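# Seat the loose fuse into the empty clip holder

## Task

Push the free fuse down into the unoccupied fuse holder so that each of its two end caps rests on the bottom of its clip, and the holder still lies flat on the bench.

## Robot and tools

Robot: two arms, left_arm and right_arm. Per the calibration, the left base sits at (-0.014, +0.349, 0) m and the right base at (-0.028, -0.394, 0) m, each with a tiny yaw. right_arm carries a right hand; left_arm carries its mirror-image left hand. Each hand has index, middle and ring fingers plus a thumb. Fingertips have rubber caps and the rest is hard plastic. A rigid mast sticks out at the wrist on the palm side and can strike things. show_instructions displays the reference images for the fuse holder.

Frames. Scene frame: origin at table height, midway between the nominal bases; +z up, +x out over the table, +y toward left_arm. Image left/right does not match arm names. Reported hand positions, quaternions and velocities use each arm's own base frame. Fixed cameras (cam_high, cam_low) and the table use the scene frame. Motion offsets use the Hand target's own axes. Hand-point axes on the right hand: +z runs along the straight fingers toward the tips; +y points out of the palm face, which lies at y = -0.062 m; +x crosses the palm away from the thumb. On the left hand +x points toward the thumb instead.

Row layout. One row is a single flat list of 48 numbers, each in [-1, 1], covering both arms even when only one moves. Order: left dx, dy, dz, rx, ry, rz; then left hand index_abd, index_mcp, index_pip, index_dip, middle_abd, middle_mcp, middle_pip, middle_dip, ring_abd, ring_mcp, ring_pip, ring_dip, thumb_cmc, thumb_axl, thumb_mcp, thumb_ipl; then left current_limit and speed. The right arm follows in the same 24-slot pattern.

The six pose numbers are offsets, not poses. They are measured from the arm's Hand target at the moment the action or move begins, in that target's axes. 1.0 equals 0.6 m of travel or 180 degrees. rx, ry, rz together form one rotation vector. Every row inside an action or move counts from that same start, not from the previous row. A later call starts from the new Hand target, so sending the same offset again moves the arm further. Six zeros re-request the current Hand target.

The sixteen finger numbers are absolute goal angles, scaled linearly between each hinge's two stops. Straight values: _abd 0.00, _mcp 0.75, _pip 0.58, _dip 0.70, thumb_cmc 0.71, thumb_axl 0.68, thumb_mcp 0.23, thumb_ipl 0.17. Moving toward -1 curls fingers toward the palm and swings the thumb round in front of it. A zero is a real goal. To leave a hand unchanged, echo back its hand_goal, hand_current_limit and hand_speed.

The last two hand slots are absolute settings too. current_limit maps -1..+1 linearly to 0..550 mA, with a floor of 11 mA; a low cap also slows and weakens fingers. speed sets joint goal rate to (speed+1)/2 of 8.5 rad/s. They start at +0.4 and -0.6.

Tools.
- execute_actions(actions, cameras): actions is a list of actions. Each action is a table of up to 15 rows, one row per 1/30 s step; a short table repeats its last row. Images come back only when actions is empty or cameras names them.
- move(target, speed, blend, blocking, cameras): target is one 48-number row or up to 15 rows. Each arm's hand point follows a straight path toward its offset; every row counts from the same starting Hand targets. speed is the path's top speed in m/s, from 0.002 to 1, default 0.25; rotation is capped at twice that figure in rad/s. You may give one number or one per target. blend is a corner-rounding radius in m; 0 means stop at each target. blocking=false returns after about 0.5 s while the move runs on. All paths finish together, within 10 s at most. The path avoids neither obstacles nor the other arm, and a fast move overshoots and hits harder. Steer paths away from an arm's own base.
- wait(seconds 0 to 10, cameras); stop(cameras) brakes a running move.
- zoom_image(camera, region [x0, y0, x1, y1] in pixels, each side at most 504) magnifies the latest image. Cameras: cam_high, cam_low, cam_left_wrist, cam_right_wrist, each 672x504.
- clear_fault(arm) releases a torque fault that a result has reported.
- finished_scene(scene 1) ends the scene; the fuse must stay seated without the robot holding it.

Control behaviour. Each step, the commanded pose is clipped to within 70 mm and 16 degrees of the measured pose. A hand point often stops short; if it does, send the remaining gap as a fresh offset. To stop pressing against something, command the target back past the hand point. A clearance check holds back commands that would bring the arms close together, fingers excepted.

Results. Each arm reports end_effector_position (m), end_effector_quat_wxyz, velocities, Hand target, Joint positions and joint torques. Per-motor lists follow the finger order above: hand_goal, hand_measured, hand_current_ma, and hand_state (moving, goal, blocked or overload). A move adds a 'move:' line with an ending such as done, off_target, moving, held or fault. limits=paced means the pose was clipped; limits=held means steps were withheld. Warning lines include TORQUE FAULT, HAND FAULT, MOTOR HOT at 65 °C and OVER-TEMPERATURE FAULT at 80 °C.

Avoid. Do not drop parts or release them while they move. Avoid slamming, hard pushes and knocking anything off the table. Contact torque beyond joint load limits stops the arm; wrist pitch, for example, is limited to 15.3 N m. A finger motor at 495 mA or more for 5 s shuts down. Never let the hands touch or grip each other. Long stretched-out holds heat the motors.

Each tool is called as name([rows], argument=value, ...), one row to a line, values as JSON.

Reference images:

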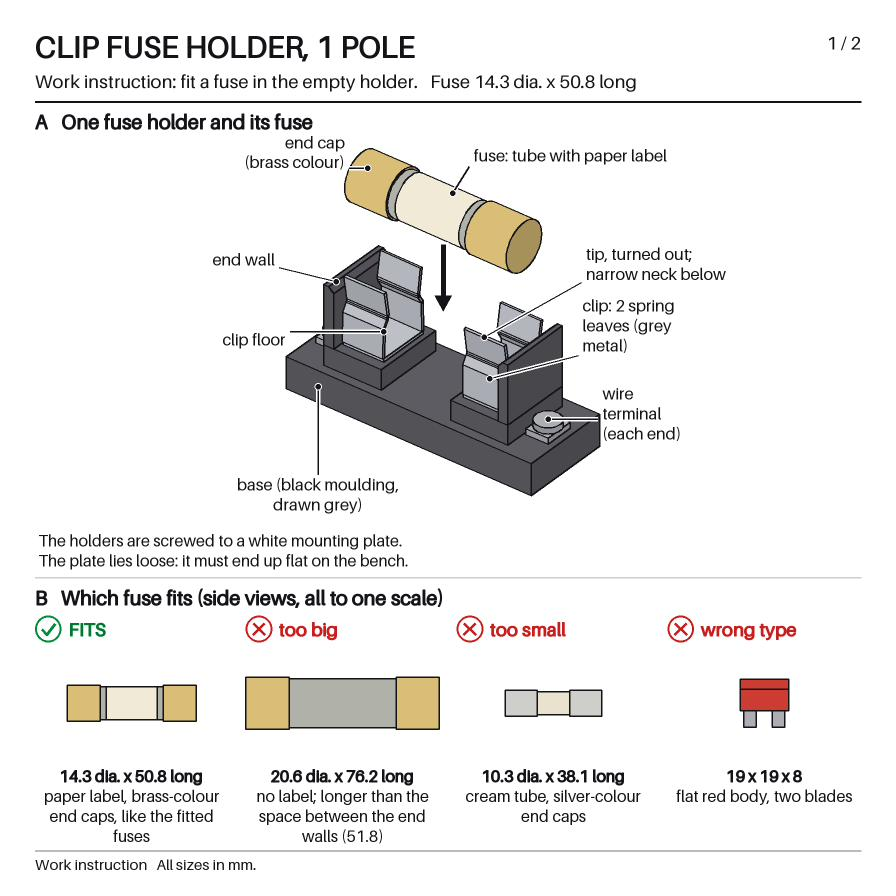

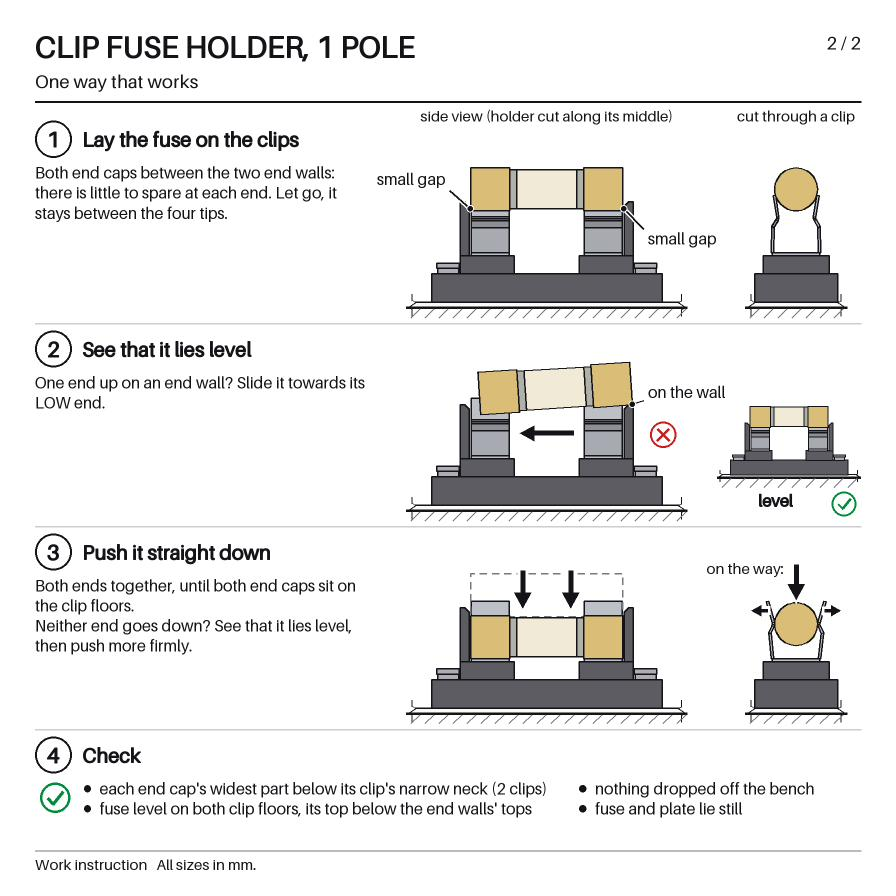

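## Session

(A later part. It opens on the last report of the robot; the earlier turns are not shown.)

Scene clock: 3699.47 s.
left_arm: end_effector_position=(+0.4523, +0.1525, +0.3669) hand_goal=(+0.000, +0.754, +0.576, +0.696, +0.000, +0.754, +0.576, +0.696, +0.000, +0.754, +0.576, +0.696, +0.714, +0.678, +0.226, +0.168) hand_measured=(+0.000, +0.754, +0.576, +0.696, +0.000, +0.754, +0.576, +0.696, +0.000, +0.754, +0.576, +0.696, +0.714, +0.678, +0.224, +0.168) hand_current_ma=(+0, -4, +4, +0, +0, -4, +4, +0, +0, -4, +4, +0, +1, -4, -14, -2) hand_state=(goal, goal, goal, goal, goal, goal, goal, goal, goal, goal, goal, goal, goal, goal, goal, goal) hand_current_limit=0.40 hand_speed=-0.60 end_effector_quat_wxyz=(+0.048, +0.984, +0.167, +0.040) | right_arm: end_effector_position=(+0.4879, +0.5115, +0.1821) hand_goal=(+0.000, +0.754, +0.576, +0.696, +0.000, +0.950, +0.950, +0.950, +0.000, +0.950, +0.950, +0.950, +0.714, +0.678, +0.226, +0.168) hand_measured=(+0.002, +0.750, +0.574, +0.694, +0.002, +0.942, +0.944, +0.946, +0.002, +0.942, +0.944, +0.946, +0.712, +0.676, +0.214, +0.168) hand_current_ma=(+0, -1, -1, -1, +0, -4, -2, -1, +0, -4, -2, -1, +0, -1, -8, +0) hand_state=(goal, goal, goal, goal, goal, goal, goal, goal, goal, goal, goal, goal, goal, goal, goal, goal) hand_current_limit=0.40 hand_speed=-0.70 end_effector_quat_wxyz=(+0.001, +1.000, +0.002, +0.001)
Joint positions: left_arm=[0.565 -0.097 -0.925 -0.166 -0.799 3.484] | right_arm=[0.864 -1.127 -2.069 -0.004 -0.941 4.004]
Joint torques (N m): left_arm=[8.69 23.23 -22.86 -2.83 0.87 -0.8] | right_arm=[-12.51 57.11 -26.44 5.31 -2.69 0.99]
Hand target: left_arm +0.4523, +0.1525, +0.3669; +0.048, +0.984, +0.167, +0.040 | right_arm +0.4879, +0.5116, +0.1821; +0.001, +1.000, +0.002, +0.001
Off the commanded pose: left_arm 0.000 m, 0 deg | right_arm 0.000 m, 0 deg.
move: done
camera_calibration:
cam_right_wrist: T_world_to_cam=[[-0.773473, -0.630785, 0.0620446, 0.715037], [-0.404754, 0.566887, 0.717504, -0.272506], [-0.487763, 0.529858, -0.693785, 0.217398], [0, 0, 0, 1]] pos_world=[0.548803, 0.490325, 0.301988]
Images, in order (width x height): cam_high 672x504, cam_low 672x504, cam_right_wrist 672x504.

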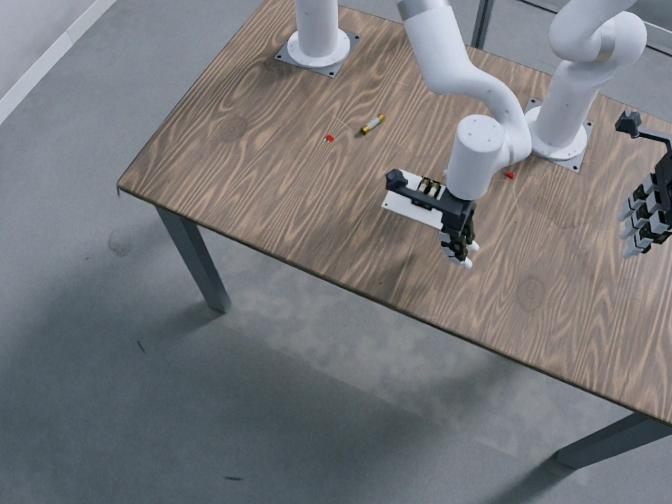

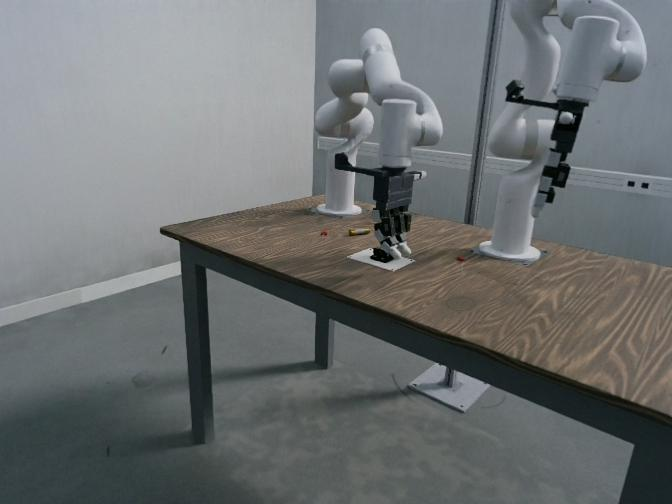

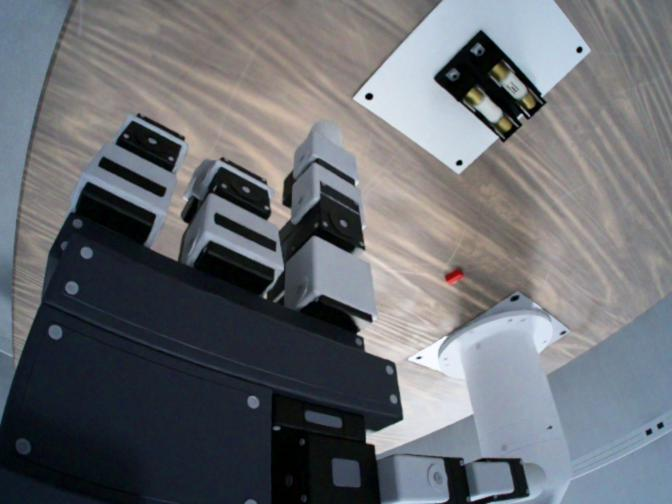

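move([
  [0,0,0,0,0,0,0,0.754,0.576,0.696,0,0.754,0.576,0.696,0,0.754,0.576,0.696,0.714,0.678,0.226,0.168,0.4,-0.6, 0,0,-0.2,0,0,0, 0,0.754,0.576,0.696,0,0.95,0.95,0.95,0,0.95,0.95,0.95,0.714,0.678,0.226,0.168,0.4,-0.7],
  [0,0,0,0,0,0,0,0.754,0.576,0.696,0,0.754,0.576,0.696,0,0.754,0.576,0.696,0.714,0.678,0.226,0.168,0.4,-0.6, -0.0833,0.4167,-0.25,0,0,0, 0,0.754,0.576,0.696,0,0.95,0.95,0.95,0,0.95,0.95,0.95,0.714,0.678,0.226,0.168,0.4,-0.7],
], speed=0.2, blend=0.04, cameras=["cam_low","cam_high"])

zoom_image(camera="cam_low", region=[368, 233, 408, 273])

zoom_image(camera="cam_high", region=[400, 166, 440, 206])

Scene clock: 3751.87 s.
left_arm: end_effector_position=(+0.4523, +0.1525, +0.3669) hand_goal=(+0.000, +0.754, +0.576, +0.696, +0.000, +0.754, +0.576, +0.696, +0.000, +0.754, +0.576, +0.696, +0.714, +0.678, +0.226, +0.168) hand_measured=(+0.000, +0.754, +0.576, +0.696, +0.000, +0.754, +0.576, +0.696, +0.000, +0.754, +0.576, +0.696, +0.714, +0.678, +0.224, +0.168) hand_current_ma=(+0, -4, +4, +0, +0, -4, +4, +0, +0, -4, +4, +0, +1, -4, -14, -2) hand_state=(goal, goal, goal, goal, goal, goal, goal, goal, goal, goal, goal, goal, goal, goal, goal, goal) hand_current_limit=0.40 hand_speed=-0.60 end_effector_quat_wxyz=(+0.048, +0.984, +0.167, +0.040) | right_arm: end_effector_position=(+0.4386, +0.2616, +0.3324) hand_goal=(+0.000, +0.754, +0.576, +0.696, +0.000, +0.950, +0.950, +0.950, +0.000, +0.950, +0.950, +0.950, +0.714, +0.678, +0.226, +0.168) hand_measured=(+0.002, +0.750, +0.574, +0.694, +0.002, +0.942, +0.944, +0.946, +0.002, +0.942, +0.944, +0.946, +0.712, +0.676, +0.214, +0.168) hand_current_ma=(+0, -1, -1, -1, +0, -4, -2, -1, +0, -4, -2, -1, +0, -1, -8, +0) hand_state=(goal, goal, goal, goal, goal, goal, goal, goal, goal, goal, goal, goal, goal, goal, goal, goal) hand_current_limit=0.40 hand_speed=-0.70 end_effector_quat_wxyz=(+0.001, +1.000, +0.002, +0.001)
Joint positions: left_arm=[0.565 -0.097 -0.925 -0.166 -0.799 3.484] | right_arm=[0.646 -0.416 -1.266 -0.004 -0.849 3.786]
Joint torques (N m): left_arm=[9.57 23.46 -22.44 -2.51 0.88 -0.76] | right_arm=[-11.69 57.04 -14.78 5.33 2.41 -1.39]
Hand target: left_arm +0.4523, +0.1525, +0.3669; +0.048, +0.984, +0.167, +0.040 | right_arm +0.4385, +0.2616, +0.3324; +0.001, +1.000, +0.002, +0.001
Off the commanded pose: left_arm 0.000 m, 0 deg | right_arm 0.000 m, 0 deg.
move: done
Images, in order (width x height): cam_high 672x504, cam_low 672x504.

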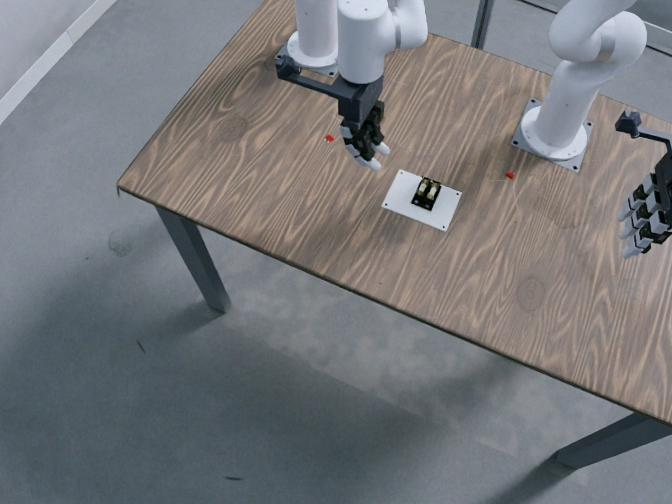

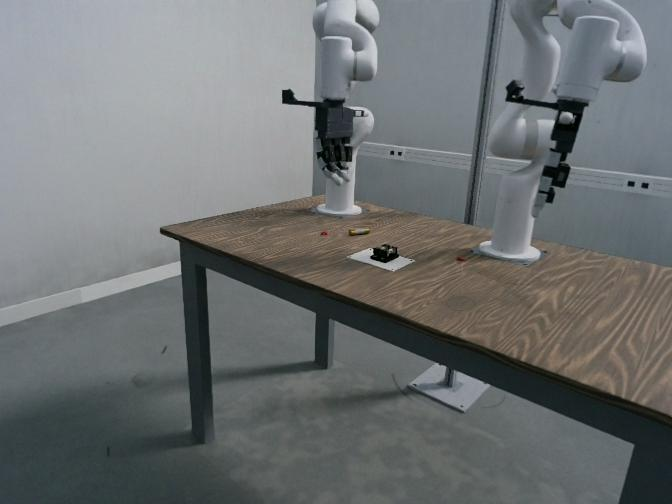

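Scaled by 12.600 from the camera's 672x504 image, which has a finer 960x720 frame.

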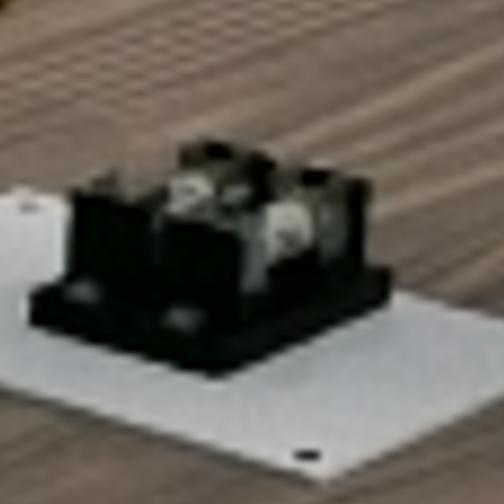

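Scaled by 12.600 from the camera's 672x504 image, which has a finer 960x720 frame.

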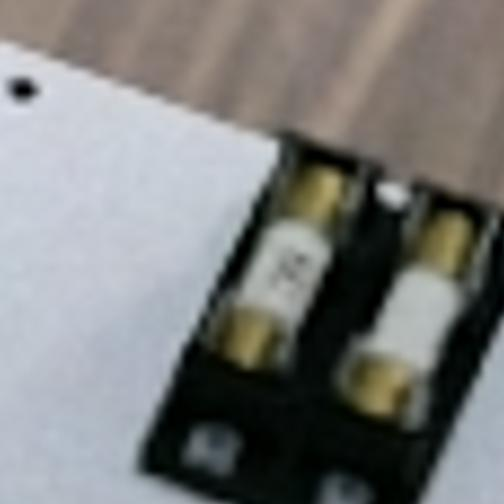

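move([
  [0,0,0,0,0,0,0,0.754,0.576,0.696,0,0.754,0.576,0.696,0,0.754,0.576,0.696,0.714,0.678,0.226,0.168,0.4,-0.6,-0.0835,-0.2858,0,0,0,0,0,0.754,0.576,0.696,0,0.95,0.95,0.95,0,0.95,0.95,0.95,0.714,0.678,0.226,0.168,0.4,-0.7],
  [0,0,0,0,0,0,0,0.754,0.576,0.696,0,0.754,0.576,0.696,0,0.754,0.576,0.696,0.714,0.678,0.226,0.168,0.4,-0.6,-0.0835,-0.2858,0.24,0,0,0,0,0.754,0.576,0.696,0,0.95,0.95,0.95,0,0.95,0.95,0.95,0.714,0.678,0.226,0.168,0.4,-0.7],
], speed=0.15, cameras=["cam_high","cam_low"])

Scene clock: 3790.80 s.
left_arm: end_effector_position=(+0.4523, +0.1525, +0.3669) hand_goal=(+0.000, +0.754, +0.576, +0.696, +0.000, +0.754, +0.576, +0.696, +0.000, +0.754, +0.576, +0.696, +0.714, +0.678, +0.226, +0.168) hand_measured=(+0.000, +0.754, +0.576, +0.696, +0.000, +0.754, +0.576, +0.696, +0.000, +0.754, +0.576, +0.696, +0.714, +0.678, +0.224, +0.168) hand_current_ma=(+0, -4, +4, +0, +0, -4, +4, +0, +0, -4, +4, +0, +1, -4, -14, -2) hand_state=(goal, goal, goal, goal, goal, goal, goal, goal, goal, goal, goal, goal, goal, goal, goal, goal) hand_current_limit=0.40 hand_speed=-0.60 end_effector_quat_wxyz=(+0.048, +0.984, +0.167, +0.040) | right_arm: end_effector_position=(+0.3881, +0.4326, +0.1880) hand_goal=(+0.000, +0.754, +0.576, +0.696, +0.000, +0.950, +0.950, +0.950, +0.000, +0.950, +0.950, +0.950, +0.714, +0.678, +0.226, +0.168) hand_measured=(+0.002, +0.750, +0.574, +0.694, +0.002, +0.942, +0.944, +0.946, +0.002, +0.942, +0.944, +0.946, +0.712, +0.676, +0.216, +0.168) hand_current_ma=(+0, -1, -1, -1, +0, -4, -2, -1, +0, -4, -2, -1, +0, -1, -8, +0) hand_state=(goal, goal, goal, goal, goal, goal, goal, goal, goal, goal, goal, goal, goal, goal, goal, goal) hand_current_limit=0.40 hand_speed=-0.70 end_effector_quat_wxyz=(+0.001, +1.000, +0.002, +0.001)
Joint positions: left_arm=[0.565 -0.097 -0.925 -0.166 -0.799 3.484] | right_arm=[0.901 -0.779 -1.468 -0.005 -0.688 4.043]
Joint torques (N m): left_arm=[9.52 24.67 -22.44 -2.37 0.83 -0.76] | right_arm=[-12.1 45.49 -24.36 -2.75 2.33 1.32]
Hand target: left_arm +0.4523, +0.1525, +0.3669; +0.048, +0.984, +0.167, +0.040 | right_arm +0.3881, +0.4326, +0.1880; +0.001, +1.000, +0.002, +0.001
Off the commanded pose: left_arm 0.000 m, 0 deg | right_arm 0.000 m, 0 deg.
move: done
Images, in order (width x height): cam_high 672x504, cam_low 672x504.

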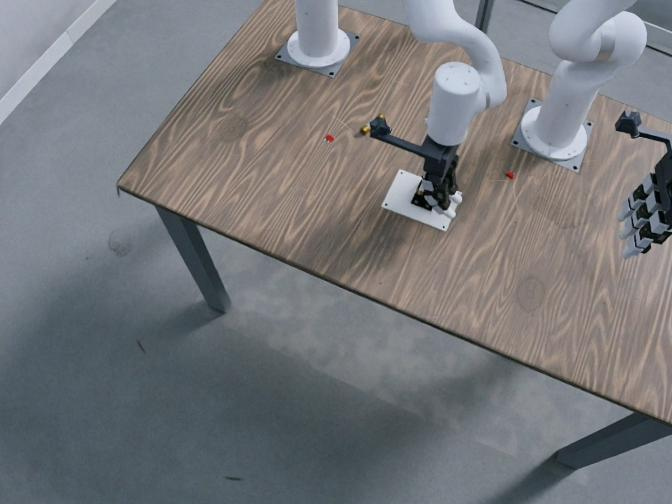

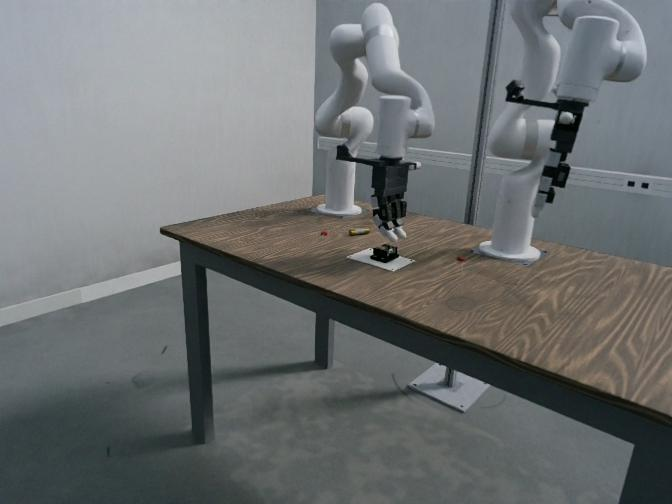

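move(target=[0,0,0,0,0,0,0,0.754,0.576,0.696,0,0.754,0.576,0.696,0,0.754,0.576,0.696,0.714,0.678,0.226,0.168,0.4,-0.6,0,0,0.045,0,0,0,0,0.754,0.576,0.696,0,0.95,0.95,0.95,0,0.95,0.95,0.95,0.714,0.678,0.226,0.168,0.4,-0.7], speed=0.05, cameras=["cam_right_wrist"])

move(target=[0,0,0,0,0,0,0,0.754,0.576,0.696,0,0.754,0.576,0.696,0,0.754,0.576,0.696,0.714,0.678,0.226,0.168,0.4,-0.6,0,0,0.00333,0,0,0,0,0.754,0.576,0.696,0,0.95,0.95,0.95,0,0.95,0.95,0.95,0.714,0.678,0.226,0.168,0.4,-0.7], speed=0.02)

move(target=[0,0,0,0,0,0,0,0.754,0.576,0.696,0,0.754,0.576,0.696,0,0.754,0.576,0.696,0.714,0.678,0.226,0.168,0.4,-0.6,0,0,0.00333,0,0,0,0,0.754,0.576,0.696,0,0.95,0.95,0.95,0,0.95,0.95,0.95,0.714,0.678,0.226,0.168,0.4,-0.7], speed=0.02)

move(target=[0,0,0,0,0,0,0,0.754,0.576,0.696,0,0.754,0.576,0.696,0,0.754,0.576,0.696,0.714,0.678,0.226,0.168,0.4,-0.6,0,0,0.00167,0,0,0,0,0.754,0.576,0.696,0,0.95,0.95,0.95,0,0.95,0.95,0.95,0.714,0.678,0.226,0.168,0.4,-0.7], speed=0.02)

Scene clock: 3816.47 s.
left_arm: end_effector_position=(+0.4523, +0.1525, +0.3669) hand_goal=(+0.000, +0.754, +0.576, +0.696, +0.000, +0.754, +0.576, +0.696, +0.000, +0.754, +0.576, +0.696, +0.714, +0.678, +0.226, +0.168) hand_measured=(+0.000, +0.754, +0.576, +0.696, +0.000, +0.754, +0.576, +0.696, +0.000, +0.754, +0.576, +0.696, +0.714, +0.678, +0.224, +0.168) hand_current_ma=(+0, -4, +4, +0, +0, -4, +4, +0, +0, -4, +4, +0, +1, -4, -14, -2) hand_state=(goal, goal, goal, goal, goal, goal, goal, goal, goal, goal, goal, goal, goal, goal, goal, goal) hand_current_limit=0.40 hand_speed=-0.60 end_effector_quat_wxyz=(+0.048, +0.984, +0.167, +0.040) | right_arm: end_effector_position=(+0.3882, +0.4326, +0.1611) hand_goal=(+0.000, +0.754, +0.576, +0.696, +0.000, +0.950, +0.950, +0.950, +0.000, +0.950, +0.950, +0.950, +0.714, +0.678, +0.226, +0.168) hand_measured=(+0.002, +0.750, +0.574, +0.694, +0.002, +0.942, +0.944, +0.946, +0.002, +0.942, +0.944, +0.946, +0.712, +0.676, +0.216, +0.168) hand_current_ma=(+0, -1, -1, -1, +0, -4, -2, -1, +0, -4, -2, -1, +0, -1, -8, +0) hand_state=(goal, goal, goal, goal, goal, goal, goal, goal, goal, goal, goal, goal, goal, goal, goal, goal) hand_current_limit=0.40 hand_speed=-0.70 end_effector_quat_wxyz=(+0.001, +1.000, +0.002, +0.001)
Joint positions: left_arm=[0.565 -0.097 -0.925 -0.166 -0.799 3.484] | right_arm=[0.901 -0.817 -1.463 -0.005 -0.646 4.043]
Joint torques (N m): left_arm=[8.91 23.47 -22.52 -2.78 0.78 -0.83] | right_arm=[-9.26 46.56 -14.33 -2.86 2.27 1.36]
Hand target: left_arm +0.4523, +0.1525, +0.3669; +0.048, +0.984, +0.167, +0.040 | right_arm +0.3882, +0.4326, +0.1610; +0.001, +1.000, +0.002, +0.001
Off the commanded pose: left_arm 0.000 m, 0 deg | right_arm 0.000 m, 0 deg.
move: done
camera_calibration:
cam_right_wrist: T_world_to_cam=[[-0.773668, -0.630545, 0.0620493, 0.589383], [-0.404596, 0.567037, 0.717476, -0.253133], [-0.487585, 0.529983, -0.693815, 0.195934], [0, 0, 0, 1]] pos_world=[0.449105, 0.411326, 0.280988]
Images, in order (width x height): cam_right_wrist 672x504.

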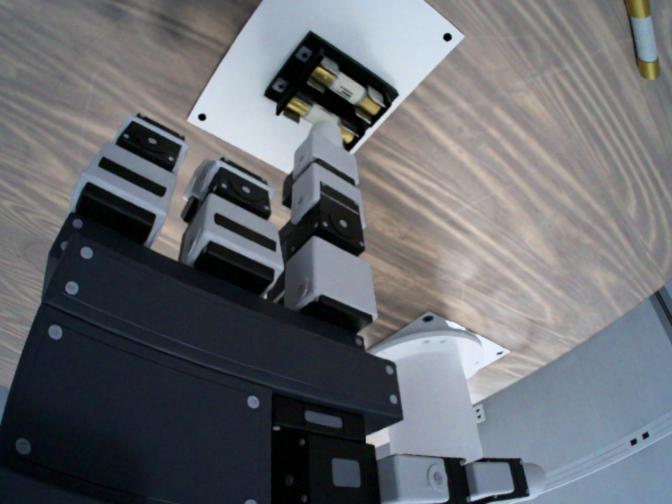

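Scene clock: 3817.17 s.
left_arm: end_effector_position=(+0.4523, +0.1525, +0.3669) hand_goal=(+0.000, +0.754, +0.576, +0.696, +0.000, +0.754, +0.576, +0.696, +0.000, +0.754, +0.576, +0.696, +0.714, +0.678, +0.226, +0.168) hand_measured=(+0.000, +0.754, +0.576, +0.696, +0.000, +0.754, +0.576, +0.696, +0.000, +0.754, +0.576, +0.696, +0.714, +0.678, +0.224, +0.168) hand_current_ma=(+0, -4, +4, +0, +0, -4, +4, +0, +0, -4, +4, +0, +1, -4, -14, -2) hand_state=(goal, goal, goal, goal, goal, goal, goal, goal, goal, goal, goal, goal, goal, goal, goal, goal) hand_current_limit=0.40 hand_speed=-0.60 end_effector_quat_wxyz=(+0.048, +0.984, +0.167, +0.040) | right_arm: end_effector_position=(+0.3882, +0.4326, +0.1590) hand_goal=(+0.000, +0.754, +0.576, +0.696, +0.000, +0.950, +0.950, +0.950, +0.000, +0.950, +0.950, +0.950, +0.714, +0.678, +0.226, +0.168) hand_measured=(+0.002, +0.750, +0.574, +0.694, +0.002, +0.942, +0.944, +0.946, +0.002, +0.942, +0.944, +0.946, +0.712, +0.676, +0.216, +0.168) hand_current_ma=(+0, -1, -1, -1, +0, -4, -2, -1, +0, -4, -2, -1, +0, -1, -8, +0) hand_state=(goal, goal, goal, goal, goal, goal, goal, goal, goal, goal, goal, goal, goal, goal, goal, goal) hand_current_limit=0.40 hand_speed=-0.70 end_effector_quat_wxyz=(+0.001, +1.000, +0.002, +0.001)
Joint positions: left_arm=[0.565 -0.097 -0.925 -0.166 -0.799 3.484] | right_arm=[0.901 -0.82 -1.463 -0.005 -0.643 4.043]
Joint torques (N m): left_arm=[7.97 23.69 -22.38 -2.68 0.83 -0.8] | right_arm=[-11.31 44.48 -12.99 -2.4 2.31 1.4]
Hand target: left_arm +0.4523, +0.1525, +0.3669; +0.048, +0.984, +0.167, +0.040 | right_arm +0.3882, +0.4326, +0.1590; +0.001, +1.000, +0.002, +0.001
Off the commanded pose: left_arm 0.000 m, 0 deg | right_arm 0.000 m, 0 deg.
move: done

Scene clock: 3817.87 s.
left_arm: end_effector_position=(+0.4523, +0.1525, +0.3669) hand_goal=(+0.000, +0.754, +0.576, +0.696, +0.000, +0.754, +0.576, +0.696, +0.000, +0.754, +0.576, +0.696, +0.714, +0.678, +0.226, +0.168) hand_measured=(+0.000, +0.754, +0.576, +0.696, +0.000, +0.754, +0.576, +0.696, +0.000, +0.754, +0.576, +0.696, +0.714, +0.678, +0.224, +0.168) hand_current_ma=(+0, -4, +4, +0, +0, -4, +4, +0, +0, -4, +4, +0, +1, -4, -14, -2) hand_state=(goal, goal, goal, goal, goal, goal, goal, goal, goal, goal, goal, goal, goal, goal, goal, goal) hand_current_limit=0.40 hand_speed=-0.60 end_effector_quat_wxyz=(+0.048, +0.984, +0.167, +0.040) | right_arm: end_effector_position=(+0.3882, +0.4326, +0.1570) hand_goal=(+0.000, +0.754, +0.576, +0.696, +0.000, +0.950, +0.950, +0.950, +0.000, +0.950, +0.950, +0.950, +0.714, +0.678, +0.226, +0.168) hand_measured=(+0.002, +0.750, +0.574, +0.694, +0.002, +0.942, +0.944, +0.946, +0.002, +0.942, +0.944, +0.946, +0.712, +0.676, +0.216, +0.168) hand_current_ma=(+0, -1, -1, -1, +0, -4, -2, -1, +0, -4, -2, -1, +0, -1, -8, +0) hand_state=(goal, goal, goal, goal, goal, goal, goal, goal, goal, goal, goal, goal, goal, goal, goal, goal) hand_current_limit=0.40 hand_speed=-0.70 end_effector_quat_wxyz=(+0.001, +1.000, +0.002, +0.001)
Joint positions: left_arm=[0.565 -0.097 -0.925 -0.166 -0.799 3.484] | right_arm=[0.901 -0.823 -1.463 -0.005 -0.639 4.043]
Joint torques (N m): left_arm=[8.55 25.06 -22.04 -2.53 0.82 -0.73] | right_arm=[-10.58 45.24 -13.29 -2.46 2.27 1.41]
Hand target: left_arm +0.4523, +0.1525, +0.3669; +0.048, +0.984, +0.167, +0.040 | right_arm +0.3882, +0.4326, +0.1570; +0.001, +1.000, +0.002, +0.001
Off the commanded pose: left_arm 0.000 m, 0 deg | right_arm 0.000 m, 0 deg.
move: done

Scene clock: 3818.57 s.
left_arm: end_effector_position=(+0.4523, +0.1525, +0.3669) hand_goal=(+0.000, +0.754, +0.576, +0.696, +0.000, +0.754, +0.576, +0.696, +0.000, +0.754, +0.576, +0.696, +0.714, +0.678, +0.226, +0.168) hand_measured=(+0.000, +0.754, +0.576, +0.696, +0.000, +0.754, +0.576, +0.696, +0.000, +0.754, +0.576, +0.696, +0.714, +0.678, +0.224, +0.168) hand_current_ma=(+0, -4, +4, +0, +0, -4, +4, +0, +0, -4, +4, +0, +1, -4, -14, -2) hand_state=(goal, goal, goal, goal, goal, goal, goal, goal, goal, goal, goal, goal, goal, goal, goal, goal) hand_current_limit=0.40 hand_speed=-0.60 end_effector_quat_wxyz=(+0.048, +0.984, +0.167, +0.040) | right_arm: end_effector_position=(+0.3882, +0.4326, +0.1560) hand_goal=(+0.000, +0.754, +0.576, +0.696, +0.000, +0.950, +0.950, +0.950, +0.000, +0.950, +0.950, +0.950, +0.714, +0.678, +0.226, +0.168) hand_measured=(+0.002, +0.750, +0.574, +0.694, +0.002, +0.942, +0.944, +0.946, +0.002, +0.942, +0.944, +0.946, +0.712, +0.676, +0.216, +0.168) hand_current_ma=(+0, -1, -1, -1, +0, -4, -2, -1, +0, -4, -2, -1, +0, -1, -8, +0) hand_state=(goal, goal, goal, goal, goal, goal, goal, goal, goal, goal, goal, goal, goal, goal, goal, goal) hand_current_limit=0.40 hand_speed=-0.70 end_effector_quat_wxyz=(+0.001, +1.000, +0.002, +0.001)
Joint positions: left_arm=[0.565 -0.097 -0.925 -0.166 -0.799 3.484] | right_arm=[0.901 -0.825 -1.463 -0.005 -0.638 4.043]
Joint torques (N m): left_arm=[9.4 23.35 -21.82 -2.6 0.89 -0.74] | right_arm=[-9.99 46.04 -13.06 -3.01 2.32 1.4]
Hand target: left_arm +0.4523, +0.1525, +0.3669; +0.048, +0.984, +0.167, +0.040 | right_arm +0.3882, +0.4326, +0.1560; +0.001, +1.000, +0.002, +0.001
Off the commanded pose: left_arm 0.000 m, 0 deg | right_arm 0.000 m, 0 deg.
move: done

move(target=[0,0,0,0,0,0,0,0.754,0.576,0.696,0,0.754,0.576,0.696,0,0.754,0.576,0.696,0.714,0.678,0.226,0.168,0.4,-0.6,0,0,0.00167,0,0,0,0,0.754,0.576,0.696,0,0.95,0.95,0.95,0,0.95,0.95,0.95,0.714,0.678,0.226,0.168,0.4,-0.7], speed=0.02)

move(target=[0,0,0,0,0,0,0,0.754,0.576,0.696,0,0.754,0.576,0.696,0,0.754,0.576,0.696,0.714,0.678,0.226,0.168,0.4,-0.6,0,0,0.00167,0,0,0,0,0.754,0.576,0.696,0,0.95,0.95,0.95,0,0.95,0.95,0.95,0.714,0.678,0.226,0.168,0.4,-0.7], speed=0.02)

move(target=[0,0,0,0,0,0,0,0.754,0.576,0.696,0,0.754,0.576,0.696,0,0.754,0.576,0.696,0.714,0.678,0.226,0.168,0.4,-0.6,0,0,0.00167,0,0,0,0,0.754,0.576,0.696,0,0.95,0.95,0.95,0,0.95,0.95,0.95,0.714,0.678,0.226,0.168,0.4,-0.7], speed=0.02, cameras=["cam_right_wrist"])

Scene clock: 3829.83 s.
left_arm: end_effector_position=(+0.4523, +0.1525, +0.3669) hand_goal=(+0.000, +0.754, +0.576, +0.696, +0.000, +0.754, +0.576, +0.696, +0.000, +0.754, +0.576, +0.696, +0.714, +0.678, +0.226, +0.168) hand_measured=(+0.000, +0.754, +0.576, +0.696, +0.000, +0.754, +0.576, +0.696, +0.000, +0.754, +0.576, +0.696, +0.714, +0.678, +0.224, +0.168) hand_current_ma=(+0, -4, +4, +0, +0, -4, +4, +0, +0, -4, +4, +0, +1, -4, -14, -2) hand_state=(goal, goal, goal, goal, goal, goal, goal, goal, goal, goal, goal, goal, goal, goal, goal, goal) hand_current_limit=0.40 hand_speed=-0.60 end_effector_quat_wxyz=(+0.048, +0.984, +0.167, +0.040) | right_arm: end_effector_position=(+0.3882, +0.4326, +0.1550) hand_goal=(+0.000, +0.754, +0.576, +0.696, +0.000, +0.950, +0.950, +0.950, +0.000, +0.950, +0.950, +0.950, +0.714, +0.678, +0.226, +0.168) hand_measured=(+0.002, +0.750, +0.574, +0.694, +0.002, +0.942, +0.944, +0.946, +0.002, +0.942, +0.944, +0.946, +0.712, +0.676, +0.216, +0.168) hand_current_ma=(+0, -1, -1, -1, +0, -4, -2, -1, +0, -4, -2, -1, +0, -1, -8, +0) hand_state=(goal, goal, goal, goal, goal, goal, goal, goal, goal, goal, goal, goal, goal, goal, goal, goal) hand_current_limit=0.40 hand_speed=-0.70 end_effector_quat_wxyz=(+0.001, +1.000, +0.002, +0.001)
Joint positions: left_arm=[0.565 -0.097 -0.925 -0.166 -0.799 3.484] | right_arm=[0.901 -0.826 -1.463 -0.005 -0.636 4.043]
Joint torques (N m): left_arm=[8.9 24.15 -22.14 -2.85 0.76 -0.81] | right_arm=[-11.35 42.75 -12.28 -3.29 2.41 1.38]
Hand target: left_arm +0.4523, +0.1525, +0.3669; +0.048, +0.984, +0.167, +0.040 | right_arm +0.3882, +0.4326, +0.1550; +0.001, +1.000, +0.002, +0.001
Off the commanded pose: left_arm 0.000 m, 0 deg | right_arm 0.000 m, 0 deg.
move: done

Scene clock: 3830.53 s.
left_arm: end_effector_position=(+0.4523, +0.1525, +0.3669) hand_goal=(+0.000, +0.754, +0.576, +0.696, +0.000, +0.754, +0.576, +0.696, +0.000, +0.754, +0.576, +0.696, +0.714, +0.678, +0.226, +0.168) hand_measured=(+0.000, +0.754, +0.576, +0.696, +0.000, +0.754, +0.576, +0.696, +0.000, +0.754, +0.576, +0.696, +0.714, +0.678, +0.224, +0.168) hand_current_ma=(+0, -4, +4, +0, +0, -4, +4, +0, +0, -4, +4, +0, +1, -4, -14, -2) hand_state=(goal, goal, goal, goal, goal, goal, goal, goal, goal, goal, goal, goal, goal, goal, goal, goal) hand_current_limit=0.40 hand_speed=-0.60 end_effector_quat_wxyz=(+0.048, +0.984, +0.167, +0.040) | right_arm: end_effector_position=(+0.3882, +0.4326, +0.1541) hand_goal=(+0.000, +0.754, +0.576, +0.696, +0.000, +0.950, +0.950, +0.950, +0.000, +0.950, +0.950, +0.950, +0.714, +0.678, +0.226, +0.168) hand_measured=(+0.002, +0.750, +0.574, +0.694, +0.002, +0.942, +0.944, +0.946, +0.002, +0.942, +0.944, +0.946, +0.712, +0.676, +0.216, +0.168) hand_current_ma=(+0, -1, -1, -1, +0, -4, -2, -1, +0, -4, -2, -1, +0, -1, -8, +0) hand_state=(goal, goal, goal, goal, goal, goal, goal, goal, goal, goal, goal, goal, goal, goal, goal, goal) hand_current_limit=0.40 hand_speed=-0.70 end_effector_quat_wxyz=(+0.001, +1.000, +0.002, +0.001)
Joint positions: left_arm=[0.565 -0.097 -0.925 -0.166 -0.799 3.484] | right_arm=[0.901 -0.828 -1.463 -0.005 -0.635 4.043]
Joint torques (N m): left_arm=[8.95 23.37 -22.23 -2.4 0.86 -0.8] | right_arm=[-10.78 28.22 -9.76 -3.32 3.08 1.34]
Hand target: left_arm +0.4523, +0.1525, +0.3669; +0.048, +0.984, +0.167, +0.040 | right_arm +0.3882, +0.4326, +0.1540; +0.001, +1.000, +0.002, +0.001
Off the commanded pose: left_arm 0.000 m, 0 deg | right_arm 0.000 m, 0 deg.
move: done

Scene clock: 3831.23 s.
left_arm: end_effector_position=(+0.4523, +0.1525, +0.3669) hand_goal=(+0.000, +0.754, +0.576, +0.696, +0.000, +0.754, +0.576, +0.696, +0.000, +0.754, +0.576, +0.696, +0.714, +0.678, +0.226, +0.168) hand_measured=(+0.000, +0.754, +0.576, +0.696, +0.000, +0.754, +0.576, +0.696, +0.000, +0.754, +0.576, +0.696, +0.714, +0.678, +0.224, +0.168) hand_current_ma=(+0, -4, +4, +0, +0, -4, +4, +0, +0, -4, +4, +0, +1, -4, -14, -2) hand_state=(goal, goal, goal, goal, goal, goal, goal, goal, goal, goal, goal, goal, goal, goal, goal, goal) hand_current_limit=0.40 hand_speed=-0.60 end_effector_quat_wxyz=(+0.048, +0.984, +0.167, +0.040) | right_arm: end_effector_position=(+0.3883, +0.4327, +0.1533) hand_goal=(+0.000, +0.754, +0.576, +0.696, +0.000, +0.950, +0.950, +0.950, +0.000, +0.950, +0.950, +0.950, +0.714, +0.678, +0.226, +0.168) hand_measured=(+0.004, +0.750, +0.574, +0.694, +0.002, +0.942, +0.944, +0.946, +0.002, +0.942, +0.944, +0.946, +0.712, +0.676, +0.216, +0.168) hand_current_ma=(+1, -1, -1, -1, +0, -4, -2, -1, +0, -4, -2, -1, +0, -1, -8, +0) hand_state=(goal, goal, goal, goal, goal, goal, goal, goal, goal, goal, goal, goal, goal, goal, goal, goal) hand_current_limit=0.40 hand_speed=-0.70 end_effector_quat_wxyz=(+0.001, +1.000, +0.002, +0.001)
Joint positions: left_arm=[0.565 -0.097 -0.925 -0.166 -0.799 3.484] | right_arm=[0.901 -0.829 -1.463 -0.005 -0.633 4.043]
Joint torques (N m): left_arm=[9.63 23.3 -22.21 -2.29 0.82 -0.73] | right_arm=[-13.2 15.6 -2.5 -3.23 3.46 1.35]
Hand target: left_arm +0.4523, +0.1525, +0.3669; +0.048, +0.984, +0.167, +0.040 | right_arm +0.3882, +0.4326, +0.1530; +0.001, +1.000, +0.002, +0.001
Off the commanded pose: left_arm 0.000 m, 0 deg | right_arm 0.000 m, 0 deg.
move: done
camera_calibration:
cam_right_wrist: T_world_to_cam=[[-0.773633, -0.630645, 0.0614632, 0.590185], [-0.404901, 0.566644, 0.717614, -0.247365], [-0.487388, 0.530284, -0.693724, 0.190351], [0, 0, 0, 1]] pos_world=[0.449204, 0.411425, 0.273289]
Images, in order (width x height): cam_right_wrist 672x504.

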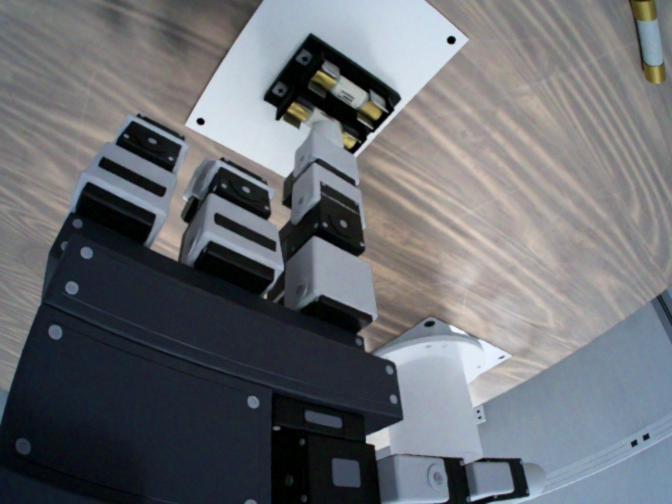

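move([
  [0,0,0,0,0,0,0,0.754,0.576,0.696,0,0.754,0.576,0.696,0,0.754,0.576,0.696,0.714,0.678,0.226,0.168,0.4,-0.6,0,0,-0.1,0,0,0,0,0.754,0.576,0.696,0,0.95,0.95,0.95,0,0.95,0.95,0.95,0.714,0.678,0.226,0.168,0.4,-0.7],
  [0,0,0,0,0,0,0,0.754,0.576,0.696,0,0.754,0.576,0.696,0,0.754,0.576,0.696,0.714,0.678,0.226,0.168,0.4,-0.6,0.084,0.286,-0.298,0,0,0,0,0.754,0.576,0.696,0,0.95,0.95,0.95,0,0.95,0.95,0.95,0.714,0.678,0.226,0.168,0.4,-0.7],
], speed=[0.06,0.2], cameras=["cam_high","cam_low","cam_right_wrist"])

zoom_image(camera="cam_high", region=[390, 156, 470, 236])

zoom_image(camera="cam_low", region=[358, 228, 418, 273])

Scene clock: 3849.53 s.
left_arm: end_effector_position=(+0.4523, +0.1525, +0.3669) hand_goal=(+0.000, +0.754, +0.576, +0.696, +0.000, +0.754, +0.576, +0.696, +0.000, +0.754, +0.576, +0.696, +0.714, +0.678, +0.226, +0.168) hand_measured=(+0.000, +0.754, +0.576, +0.696, +0.000, +0.754, +0.576, +0.696, +0.000, +0.754, +0.576, +0.696, +0.714, +0.678, +0.224, +0.168) hand_current_ma=(+0, -4, +4, +0, +0, -4, +4, +0, +0, -4, +4, +0, +1, -4, -14, -2) hand_state=(goal, goal, goal, goal, goal, goal, goal, goal, goal, goal, goal, goal, goal, goal, goal, goal) hand_current_limit=0.40 hand_speed=-0.60 end_effector_quat_wxyz=(+0.048, +0.984, +0.167, +0.040) | right_arm: end_effector_position=(+0.4388, +0.2615, +0.3322) hand_goal=(+0.000, +0.754, +0.576, +0.696, +0.000, +0.950, +0.950, +0.950, +0.000, +0.950, +0.950, +0.950, +0.714, +0.678, +0.226, +0.168) hand_measured=(+0.002, +0.750, +0.574, +0.694, +0.002, +0.942, +0.944, +0.946, +0.002, +0.942, +0.944, +0.946, +0.712, +0.676, +0.216, +0.168) hand_current_ma=(+0, -1, +0, -1, +0, -4, -2, -1, +0, -4, -2, -1, +0, -1, -8, +0) hand_state=(goal, goal, goal, goal, goal, goal, goal, goal, goal, goal, goal, goal, goal, goal, goal, goal) hand_current_limit=0.40 hand_speed=-0.70 end_effector_quat_wxyz=(+0.001, +1.000, +0.002, +0.001)
Joint positions: left_arm=[0.565 -0.097 -0.925 -0.166 -0.799 3.484] | right_arm=[0.646 -0.416 -1.266 -0.004 -0.849 3.786]
Joint torques (N m): left_arm=[8.05 24 -22.31 -2.44 0.83 -0.79] | right_arm=[-11.15 57.45 -15.3 5.38 -2.63 -1.66]
Hand target: left_arm +0.4523, +0.1525, +0.3669; +0.048, +0.984, +0.167, +0.040 | right_arm +0.4388, +0.2615, +0.3322; +0.001, +1.000, +0.002, +0.001
Off the commanded pose: left_arm 0.000 m, 0 deg | right_arm 0.000 m, 0 deg.
move: done
camera_calibration:
cam_right_wrist: T_world_to_cam=[[-0.77363, -0.630587, 0.0621032, 0.510134], [-0.404577, 0.567015, 0.717504, -0.258434], [-0.487662, 0.529957, -0.693781, 0.430023], [0, 0, 0, 1]] pos_world=[0.499805, 0.240326, 0.452088]
Images, in order (width x height): cam_high 672x504, cam_low 672x504, cam_right_wrist 672x504.

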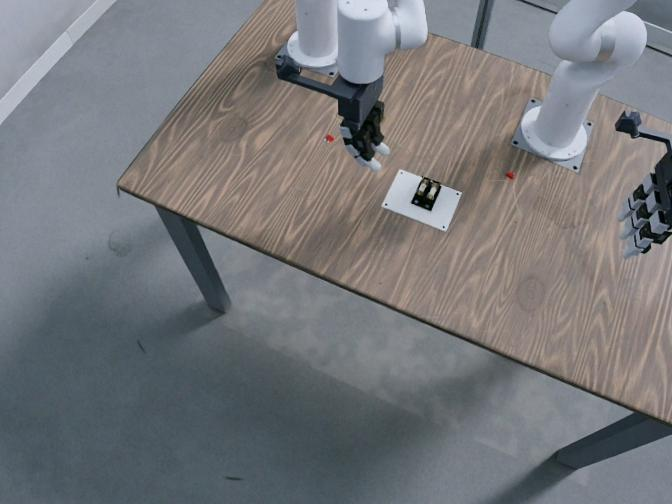

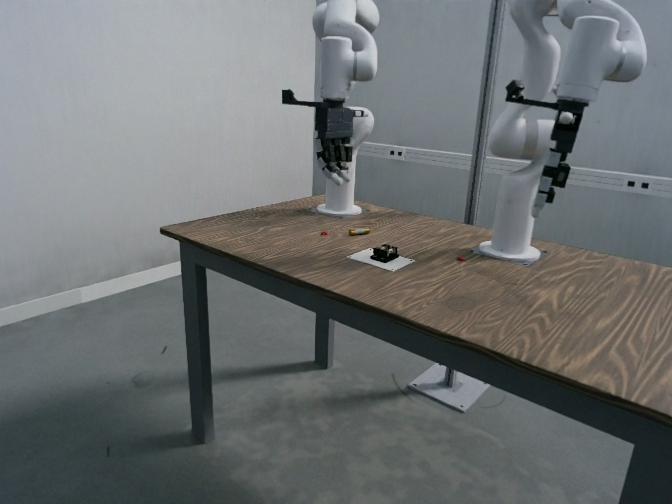

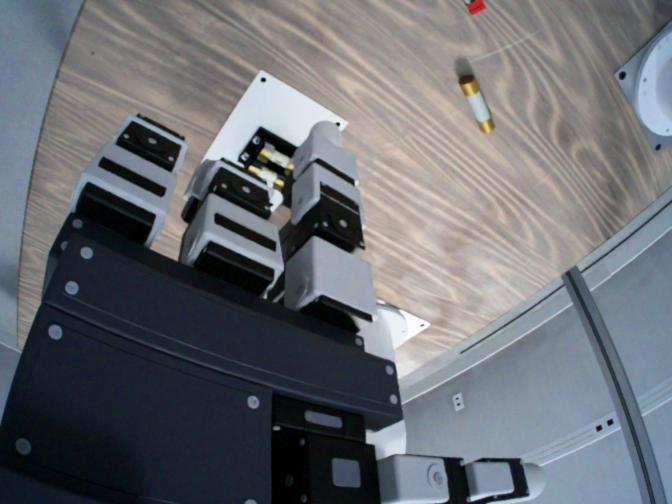

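Scaled by 6.300 from the camera's 672x504 image, which has a finer 960x720 frame.

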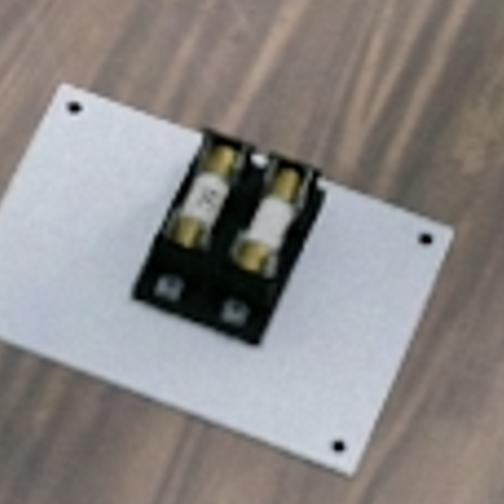

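Scaled by 8.400 from the camera's 672x504 image, which has a finer 960x720 frame.

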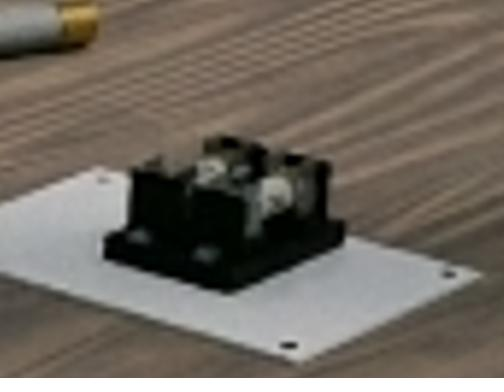

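The middle of each fuse meets the fingertip at the same height, about 0.155 m. That means the loose fuse sits as deep as the one already fitted.

finished_scene()

The scene is finished: the task was done.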